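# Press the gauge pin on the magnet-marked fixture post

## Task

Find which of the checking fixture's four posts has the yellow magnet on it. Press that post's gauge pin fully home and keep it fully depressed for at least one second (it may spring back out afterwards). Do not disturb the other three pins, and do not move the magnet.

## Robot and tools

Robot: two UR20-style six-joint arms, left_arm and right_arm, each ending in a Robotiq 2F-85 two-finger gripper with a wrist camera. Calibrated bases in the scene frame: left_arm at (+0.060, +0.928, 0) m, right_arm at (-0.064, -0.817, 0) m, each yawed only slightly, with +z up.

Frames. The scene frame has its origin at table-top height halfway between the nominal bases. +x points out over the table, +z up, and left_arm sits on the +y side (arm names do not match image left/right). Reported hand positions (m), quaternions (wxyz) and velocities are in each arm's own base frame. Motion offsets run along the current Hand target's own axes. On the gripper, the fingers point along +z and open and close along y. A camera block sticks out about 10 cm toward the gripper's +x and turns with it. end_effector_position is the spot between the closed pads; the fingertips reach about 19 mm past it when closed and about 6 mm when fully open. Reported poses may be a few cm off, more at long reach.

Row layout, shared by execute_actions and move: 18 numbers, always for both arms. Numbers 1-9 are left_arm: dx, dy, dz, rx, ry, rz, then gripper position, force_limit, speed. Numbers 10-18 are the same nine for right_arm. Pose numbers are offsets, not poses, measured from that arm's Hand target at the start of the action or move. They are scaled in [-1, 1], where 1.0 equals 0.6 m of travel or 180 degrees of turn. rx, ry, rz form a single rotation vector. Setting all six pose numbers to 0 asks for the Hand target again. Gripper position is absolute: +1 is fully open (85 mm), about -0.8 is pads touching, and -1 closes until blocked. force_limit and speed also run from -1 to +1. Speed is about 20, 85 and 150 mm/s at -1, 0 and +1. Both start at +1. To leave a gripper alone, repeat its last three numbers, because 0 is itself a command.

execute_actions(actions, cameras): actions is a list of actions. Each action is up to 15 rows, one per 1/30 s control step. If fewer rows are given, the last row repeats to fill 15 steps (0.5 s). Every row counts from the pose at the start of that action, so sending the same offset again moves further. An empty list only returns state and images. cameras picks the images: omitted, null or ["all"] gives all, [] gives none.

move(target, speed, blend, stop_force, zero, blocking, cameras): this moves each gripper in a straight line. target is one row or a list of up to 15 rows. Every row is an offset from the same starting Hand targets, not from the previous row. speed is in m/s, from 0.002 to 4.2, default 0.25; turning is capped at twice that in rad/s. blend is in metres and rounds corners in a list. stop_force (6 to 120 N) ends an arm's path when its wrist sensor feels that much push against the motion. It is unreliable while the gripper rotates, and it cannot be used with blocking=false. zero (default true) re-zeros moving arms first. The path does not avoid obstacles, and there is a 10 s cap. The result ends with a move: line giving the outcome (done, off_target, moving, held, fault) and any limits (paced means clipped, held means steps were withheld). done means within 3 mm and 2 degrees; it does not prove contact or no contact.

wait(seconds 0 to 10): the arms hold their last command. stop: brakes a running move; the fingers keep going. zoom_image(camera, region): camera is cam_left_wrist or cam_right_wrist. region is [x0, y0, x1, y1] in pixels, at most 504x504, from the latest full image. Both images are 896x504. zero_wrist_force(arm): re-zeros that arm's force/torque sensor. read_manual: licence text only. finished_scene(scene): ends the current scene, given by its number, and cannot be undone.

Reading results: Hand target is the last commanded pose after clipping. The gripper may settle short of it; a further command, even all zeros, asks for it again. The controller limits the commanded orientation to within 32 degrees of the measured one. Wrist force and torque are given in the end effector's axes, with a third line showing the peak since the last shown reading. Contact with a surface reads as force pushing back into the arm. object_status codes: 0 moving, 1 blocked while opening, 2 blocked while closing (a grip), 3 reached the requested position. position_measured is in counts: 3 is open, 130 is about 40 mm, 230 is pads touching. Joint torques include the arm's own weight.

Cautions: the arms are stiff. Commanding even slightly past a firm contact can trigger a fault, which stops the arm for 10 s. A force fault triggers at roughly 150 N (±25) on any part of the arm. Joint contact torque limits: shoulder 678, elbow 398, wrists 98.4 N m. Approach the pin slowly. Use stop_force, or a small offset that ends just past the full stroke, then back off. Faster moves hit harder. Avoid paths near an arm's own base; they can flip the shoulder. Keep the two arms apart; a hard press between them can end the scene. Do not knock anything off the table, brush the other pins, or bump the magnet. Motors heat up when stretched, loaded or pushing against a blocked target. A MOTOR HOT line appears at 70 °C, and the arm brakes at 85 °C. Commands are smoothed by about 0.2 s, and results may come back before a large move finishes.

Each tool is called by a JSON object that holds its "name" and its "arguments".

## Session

{"name": "execute_actions", "arguments": {"actions": []}}

Scene clock: 0.00 s.
left_arm: end_effector_position=(+0.3071, -0.4220, +0.1602) position_measured=3 object_status=3 end_effector_quat_wxyz=(+0.066, +0.956, -0.074, +0.275) | right_arm: end_effector_position=(+0.4900, -0.3027, +0.2369) position_measured=3 object_status=3 end_effector_quat_wxyz=(+0.548, -0.467, -0.511, -0.471)
Joint positions: left_arm=[-1.763 -1.739 2.857 -2.766 -1.003 1.555] | right_arm=[2.511 -2.074 -2.06 -2.212 2.389 -0.015]
Joint velocities: within noise
Joint torques (N m): no reading
Motor temperatures (°C): left_arm=[24 35 26 38 34 33] | right_arm=[28 35 35 36 33 38]
Wrist force (N): no reading
Wrist torque (N m): no reading
Wrist force, peak (N): no reading
Hand target: left_arm +0.3071, -0.4220, +0.1602; +0.066, +0.956, -0.074, +0.275 | right_arm +0.4900, -0.3027, +0.2369; +0.548, -0.467, -0.511, -0.471
Tool commands: left_gripper/position=+1.0 left_gripper/force_limit=+1.0 left_gripper/speed=+1.0 right_gripper/position=+1.0 right_gripper/force_limit=+1.0 right_gripper/speed=+1.0
camera_calibration:
cam_left_wrist: T_world_to_cam=[[-0.285835, -0.958093, 0.0188626, -0.30276], [-0.929607, 0.27245, -0.248197, 0.463413], [0.232657, -0.0884782, -0.968526, 0.172428], [0, 0, 0, 1]] pos_world=[0.304136, -0.401073, 0.28773]
cam_right_wrist: T_world_to_cam=[[0.978979, 0.0562001, -0.196068, -0.399553], [-0.174505, -0.266853, -0.947807, 0.238768], [-0.105588, 0.962097, -0.251436, 0.530477], [0, 0, 0, 1]] pos_world=[0.488832, -0.424199, 0.281347]

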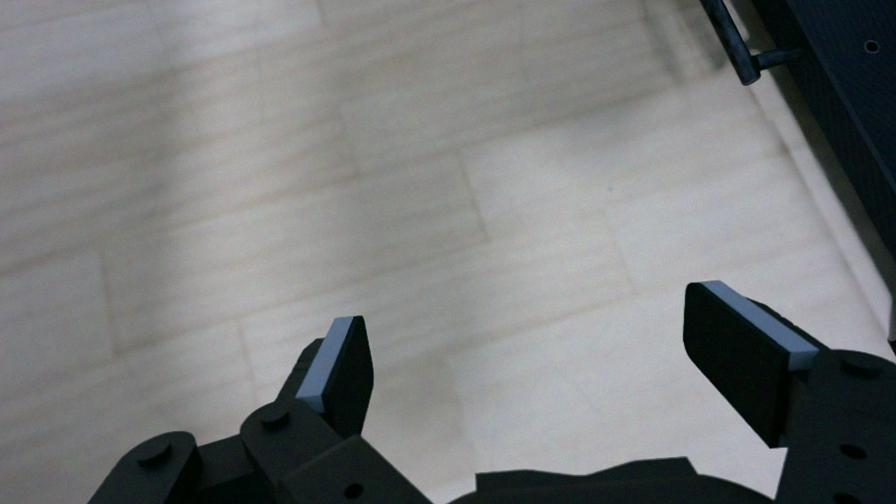

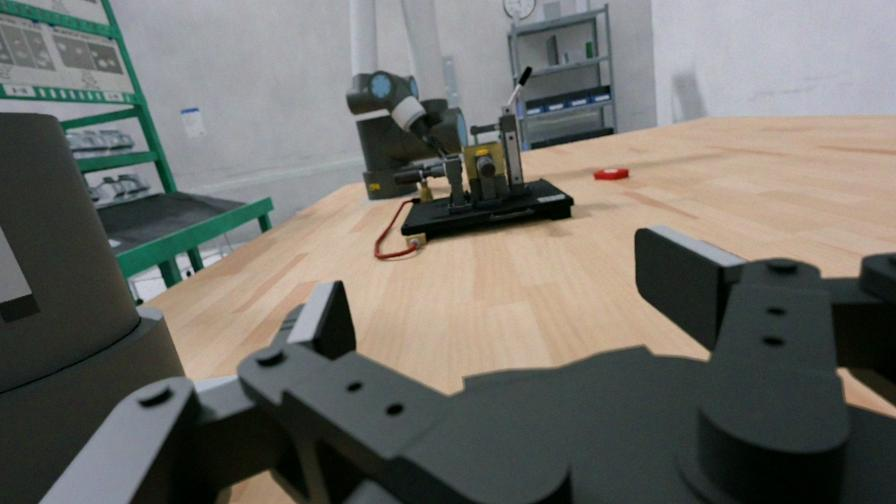

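{"name": "zoom_image", "arguments": {"camera": "cam_right_wrist", "region": [370, 50, 600, 270]}}

Scaled by 2.191 from the camera's 896x504 image, which has a finer 1280x720 frame.

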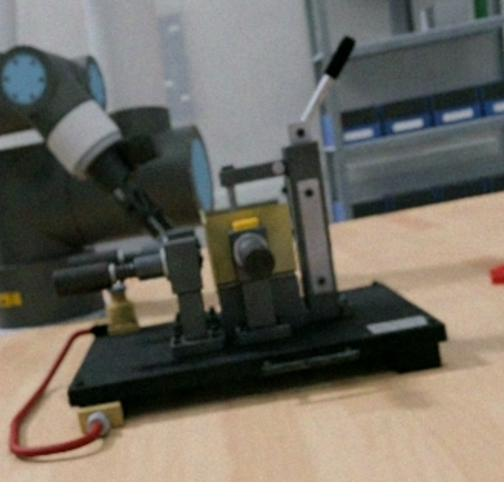

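{"name": "move", "arguments": {"target": [0,0,0,0,0,0,1,1,1,0.332,0.371,0.808,-0.080,-0.508,0.062,-1,0,1], "speed": 0.6, "cameras": []}}

Scene clock: 3.60 s.
left_arm: end_effector_position=(+0.3071, -0.4220, +0.1602) position_measured=3 object_status=3 end_effector_quat_wxyz=(+0.066, +0.956, -0.074, +0.275) | right_arm: end_effector_position=(+0.6595, +0.1974, +0.4498) position_measured=234 object_status=3 end_effector_quat_wxyz=(-0.001, +0.762, +0.648, +0.000)
Joint positions: left_arm=[-1.763 -1.739 2.857 -2.766 -1.003 1.555] | right_arm=[3.728 -1.376 -2.184 -1.152 1.572 2.319]
Joint velocities: within noise
Joint torques (N m): left_arm=[2.89 -11.21 -56.43 -8.89 3.6 -0.39] | right_arm=[21.47 14.05 112.58 6.32 -2.96 6.95]
Motor temperatures (°C): left_arm=[24 35 26 38 34 33] | right_arm=[28 35 35 36 33 38]
Wrist force (N): left_arm=[0.1 -0.2 -0.2] | right_arm=[-0.6 3.4 2.1]
Wrist torque (N m): left_arm=[-0.03 -0.02 0.00] | right_arm=[1.62 0.00 -0.46]
Wrist force, peak (N): left_arm=[-0.1 -0.5 -0.3] | right_arm=[5.3 3.3 1.5]
Hand target: left_arm +0.3071, -0.4220, +0.1602; +0.066, +0.956, -0.074, +0.275 | right_arm +0.6595, +0.1975, +0.4498; -0.001, +0.762, +0.648, +0.000
Off the commanded pose: left_arm 0.000 m, 0 deg | right_arm 0.000 m, 0 deg.
move: done
No camera images: "cameras" was empty.

{"name": "move", "arguments": {"target": [0,0,0,0,0,0,1,1,1,0.668,-0.392,0.1667,0,0,0,-1,0,1], "speed": 0.6, "cameras": ["cam_right_wrist"]}}

Scene clock: 6.83 s.
left_arm: end_effector_position=(+0.3071, -0.4220, +0.1602) position_measured=3 object_status=3 end_effector_quat_wxyz=(+0.066, +0.956, -0.074, +0.275) | right_arm: end_effector_position=(+0.4918, +0.6308, +0.3505) position_measured=234 object_status=3 end_effector_quat_wxyz=(-0.001, +0.762, +0.648, +0.000)
Joint positions: left_arm=[-1.763 -1.739 2.857 -2.766 -1.003 1.555] | right_arm=[4.304 -1.586 -2.155 -0.97 1.572 2.895]
Joint velocities: within noise
Joint torques (N m): left_arm=[4.09 -9.73 -60.9 -7.79 3.59 -0.89] | right_arm=[33.53 67.75 99.39 15.84 -3.94 6.2]
Motor temperatures (°C): left_arm=[24 35 26 38 34 33] | right_arm=[28 35 35 36 33 38]
Wrist force (N): left_arm=[0.1 0.2 -0.2] | right_arm=[-0.6 2.2 2.0]
Wrist torque (N m): left_arm=[0.03 -0.02 0.00] | right_arm=[1.41 0.06 -0.47]
Wrist force, peak (N): left_arm=[0.4 0.1 -0.4] | right_arm=[-4.6 5.7 0.9]
Hand target: left_arm +0.3071, -0.4220, +0.1602; +0.066, +0.956, -0.074, +0.275 | right_arm +0.4918, +0.6310, +0.3504; -0.001, +0.762, +0.648, +0.000
Off the commanded pose: left_arm 0.000 m, 0 deg | right_arm 0.000 m, 0 deg.
move: done
camera_calibration:
cam_right_wrist: T_world_to_cam=[[0.944919, -0.319766, 0.0698433, -0.2708], [-0.32615, -0.901987, 0.282923, 0.639721], [-0.0274714, -0.290119, -0.956596, 0.659767], [0, 0, 0, 1]] pos_world=[0.482654, 0.681838, 0.469052]
Images, in order (width x height): cam_right_wrist 896x504.

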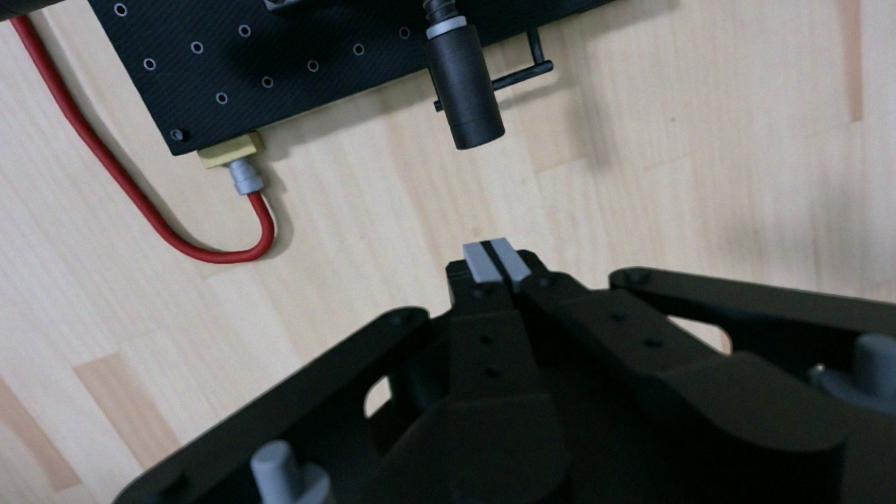

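{"name": "move", "arguments": {"target": [0,0,0,0,0,0,1,1,1,-0.0325,0.0493,0.2917,0,0,-0.05,-1,0,1], "speed": 0.35, "cameras": ["cam_right_wrist"]}}

Scene clock: 8.83 s.
left_arm: end_effector_position=(+0.3071, -0.4220, +0.1602) position_measured=3 object_status=3 end_effector_quat_wxyz=(+0.066, +0.956, -0.074, +0.275) | right_arm: end_effector_position=(+0.5178, +0.6073, +0.1755) position_measured=234 object_status=3 end_effector_quat_wxyz=(-0.001, +0.709, +0.706, +0.000)
Joint positions: left_arm=[-1.763 -1.739 2.857 -2.766 -1.003 1.555] | right_arm=[4.261 -1.758 -2.285 -0.669 1.572 2.694]
Joint velocities: within noise
Joint torques (N m): left_arm=[8.81 -8.61 -60.14 -7.9 4.31 -1.01] | right_arm=[-21.57 79.82 57.87 15.41 4.53 -7.49]
Motor temperatures (°C): left_arm=[24 35 26 38 34 33] | right_arm=[28 35 35 36 33 38]
Wrist force (N): left_arm=[0.0 0.3 0.0] | right_arm=[-0.2 2.5 1.6]
Wrist torque (N m): left_arm=[0.06 0.00 0.00] | right_arm=[1.45 -0.02 -0.42]
Wrist force, peak (N): left_arm=[0.1 0.0 -0.4] | right_arm=[-0.9 2.8 5.5]
Hand target: left_arm +0.3071, -0.4220, +0.1602; +0.066, +0.956, -0.074, +0.275 | right_arm +0.5178, +0.6073, +0.1753; -0.001, +0.709, +0.706, +0.000
Off the commanded pose: left_arm 0.000 m, 0 deg | right_arm 0.000 m, 0 deg.
move: done
camera_calibration:
cam_right_wrist: T_world_to_cam=[[0.983277, -0.168094, 0.070075, -0.402691], [-0.181178, -0.941896, 0.282853, 0.625725], [0.0184575, -0.290819, -0.9566, 0.462912], [0, 0, 0, 1]] pos_world=[0.50078, 0.656301, 0.294052]
Images, in order (width x height): cam_right_wrist 896x504.

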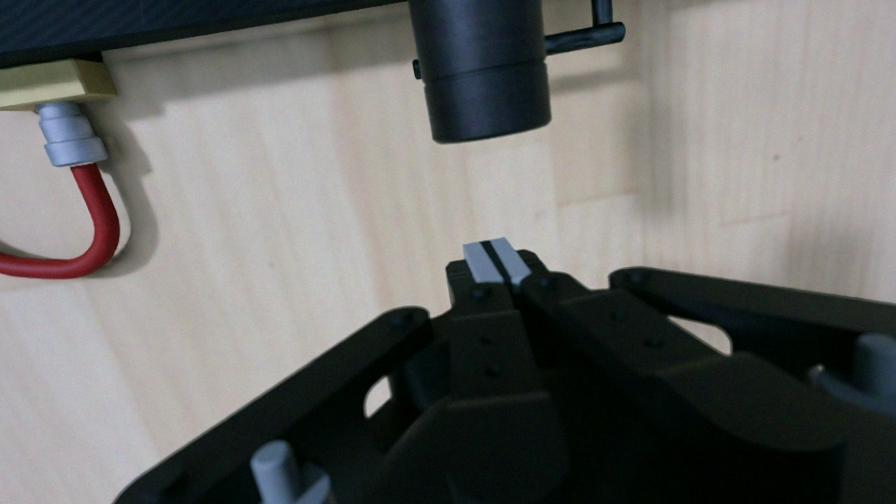

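{"name": "move", "arguments": {"target": [[0,0,0,0,0,0,1,1,1,0.035,0.0075,0,0,0,0,-1,0,1],[0,0,0,0,0,0,1,1,1,0.15,0.0075,0,0,0,0,-1,0,1]], "speed": [0.1,0.015], "stop_force": 55, "cameras": ["cam_right_wrist"]}}

Scene clock: 12.63 s.
left_arm: end_effector_position=(+0.3071, -0.4220, +0.1602) position_measured=3 object_status=3 end_effector_quat_wxyz=(+0.066, +0.956, -0.074, +0.275) | right_arm: end_effector_position=(+0.5225, +0.6589, +0.1754) position_measured=234 object_status=3 end_effector_quat_wxyz=(-0.001, +0.709, +0.706, +0.000)
Joint positions: left_arm=[-1.763 -1.739 2.857 -2.766 -1.003 1.555] | right_arm=[4.283 -1.8 -2.227 -0.685 1.572 2.717]
Joint velocities: within noise
Joint torques (N m): left_arm=[10.97 -11.6 -63.29 -6.88 4.43 -0.75] | right_arm=[7.95 142.31 104.83 27.32 11.76 -7.48]
Motor temperatures (°C): left_arm=[24 35 26 38 34 33] | right_arm=[28 35 35 36 33 38]
Wrist force (N): left_arm=[0.2 0.0 -0.2] | right_arm=[-44.5 6.6 13.2]
Wrist torque (N m): left_arm=[0.00 -0.03 0.00] | right_arm=[1.49 -0.05 -0.57]
Wrist force, peak (N): left_arm=[0.5 0.1 -0.3] | right_arm=[-85.0 3.1 -15.0]
Hand target: left_arm +0.3071, -0.4220, +0.1602; +0.066, +0.956, -0.074, +0.275 | right_arm +0.5225, +0.6589, +0.1754; -0.001, +0.709, +0.706, +0.000 (not the last commanded pose)
Off the commanded pose: left_arm 0.000 m, 0 deg | right_arm 0.038 m, 0 deg.
move: contact (right_arm); path passed 1 of 2 targets
camera_calibration:
cam_right_wrist: T_world_to_cam=[[0.983295, -0.167986, 0.0700841, -0.398721], [-0.181081, -0.94185, 0.28307, 0.67506], [0.0184569, -0.291033, -0.956535, 0.477869], [0, 0, 0, 1]] pos_world=[0.505481, 0.707901, 0.293953]
Images, in order (width x height): cam_right_wrist 896x504.

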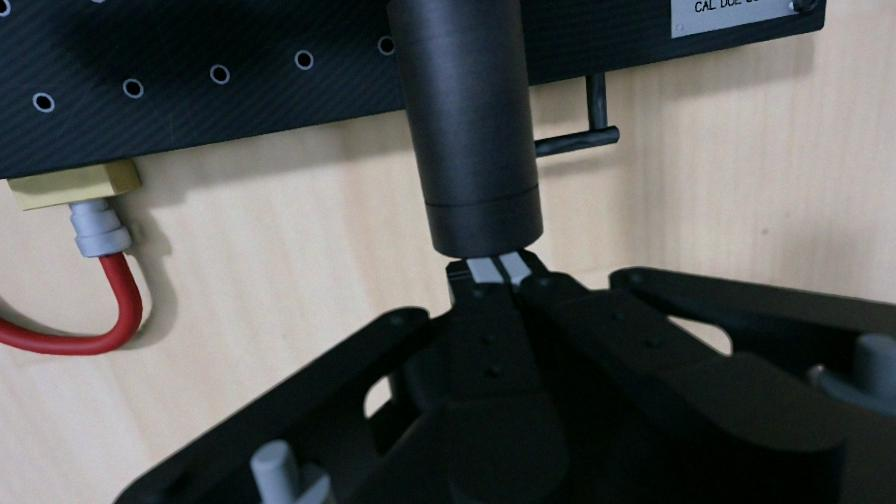

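{"name": "move", "arguments": {"target": [0,0,0,0,0,0,1,1,1,0.004,0,0,0,0,0,-1,0,1], "speed": 0.004, "stop_force": 25, "cameras": []}}

{"name": "wait", "arguments": {"seconds": 0.8, "cameras": []}}

{"name": "finished_scene", "arguments": {"scene": 3}}

Scene clock: 13.57 s.
left_arm: end_effector_position=(+0.3071, -0.4220, +0.1602) position_measured=3 object_status=3 end_effector_quat_wxyz=(+0.066, +0.956, -0.074, +0.275) | right_arm: end_effector_position=(+0.5225, +0.6591, +0.1753) position_measured=234 object_status=3 end_effector_quat_wxyz=(+0.000, +0.709, +0.706, +0.000)
Joint positions: left_arm=[-1.763 -1.739 2.857 -2.766 -1.003 1.555] | right_arm=[4.283 -1.8 -2.227 -0.685 1.572 2.717]
Joint velocities: within noise
Joint torques (N m): left_arm=[12.08 -11.17 -65.86 -7.87 4.23 -1.31] | right_arm=[27.58 125.35 116.71 36.33 10.44 1.65]
Motor temperatures (°C): left_arm=[24 35 26 38 34 33] | right_arm=[28 35 35 36 33 38]
Wrist force (N): left_arm=[0.0 -0.2 -0.2] | right_arm=[-75.7 -0.6 -11.4]
Wrist torque (N m): left_arm=[-0.02 0.01 0.00] | right_arm=[1.63 0.15 -0.80]
Wrist force, peak (N): left_arm=[-0.5 -0.1 -0.2] | right_arm=[-79.6 -1.8 -8.4]
Hand target: left_arm +0.3071, -0.4220, +0.1602; +0.066, +0.956, -0.074, +0.275 | right_arm +0.5225, +0.6591, +0.1753; +0.000, +0.709, +0.706, +0.000 (not the last commanded pose)
Off the commanded pose: left_arm 0.000 m, 0 deg | right_arm 0.002 m, 0 deg.
move: contact (right_arm)
No camera images: "cameras" was empty.

Scene clock: 14.37 s.
left_arm: end_effector_position=(+0.3071, -0.4220, +0.1602) position_measured=3 object_status=3 end_effector_quat_wxyz=(+0.066, +0.956, -0.074, +0.275) | right_arm: end_effector_position=(+0.5225, +0.6591, +0.1753) position_measured=234 object_status=3 end_effector_quat_wxyz=(-0.001, +0.709, +0.706, +0.000)
Joint positions: left_arm=[-1.763 -1.739 2.857 -2.766 -1.003 1.555] | right_arm=[4.283 -1.8 -2.227 -0.685 1.572 2.717]
Joint velocities: within noise
Joint torques (N m): left_arm=[16.48 -8.2 -67.49 -7.91 4 -0.62] | right_arm=[23.94 127.35 113.94 34.87 9.79 -2.69]
Motor temperatures (°C): left_arm=[24 35 26 38 34 33] | right_arm=[28 35 35 36 33 38]
Wrist force (N): left_arm=[-0.2 0.0 -0.3] | right_arm=[-72.1 0.9 -8.8]
Wrist torque (N m): left_arm=[0.01 0.04 0.00] | right_arm=[1.63 0.11 -0.76]
Wrist force, peak (N): left_arm=[0.3 0.3 0.0] | right_arm=[-75.8 -0.7 -10.9]
Hand target: left_arm +0.3071, -0.4220, +0.1602; +0.066, +0.956, -0.074, +0.275 | right_arm +0.5225, +0.6591, +0.1753; +0.000, +0.709, +0.706, +0.000 (not the last commanded pose)
Tool commands: left_gripper/position=+1.0 left_gripper/force_limit=+1.0 left_gripper/speed=+1.0 right_gripper/position=-1.0 right_gripper/force_limit=+0.0 right_gripper/speed=+1.0
Off the commanded pose: left_arm 0.000 m, 0 deg | right_arm 0.002 m, 0 deg.
wait: 0.80 s; at rest by 0.17 s
No camera images: "cameras" was empty.

The scene is finished: the task was done.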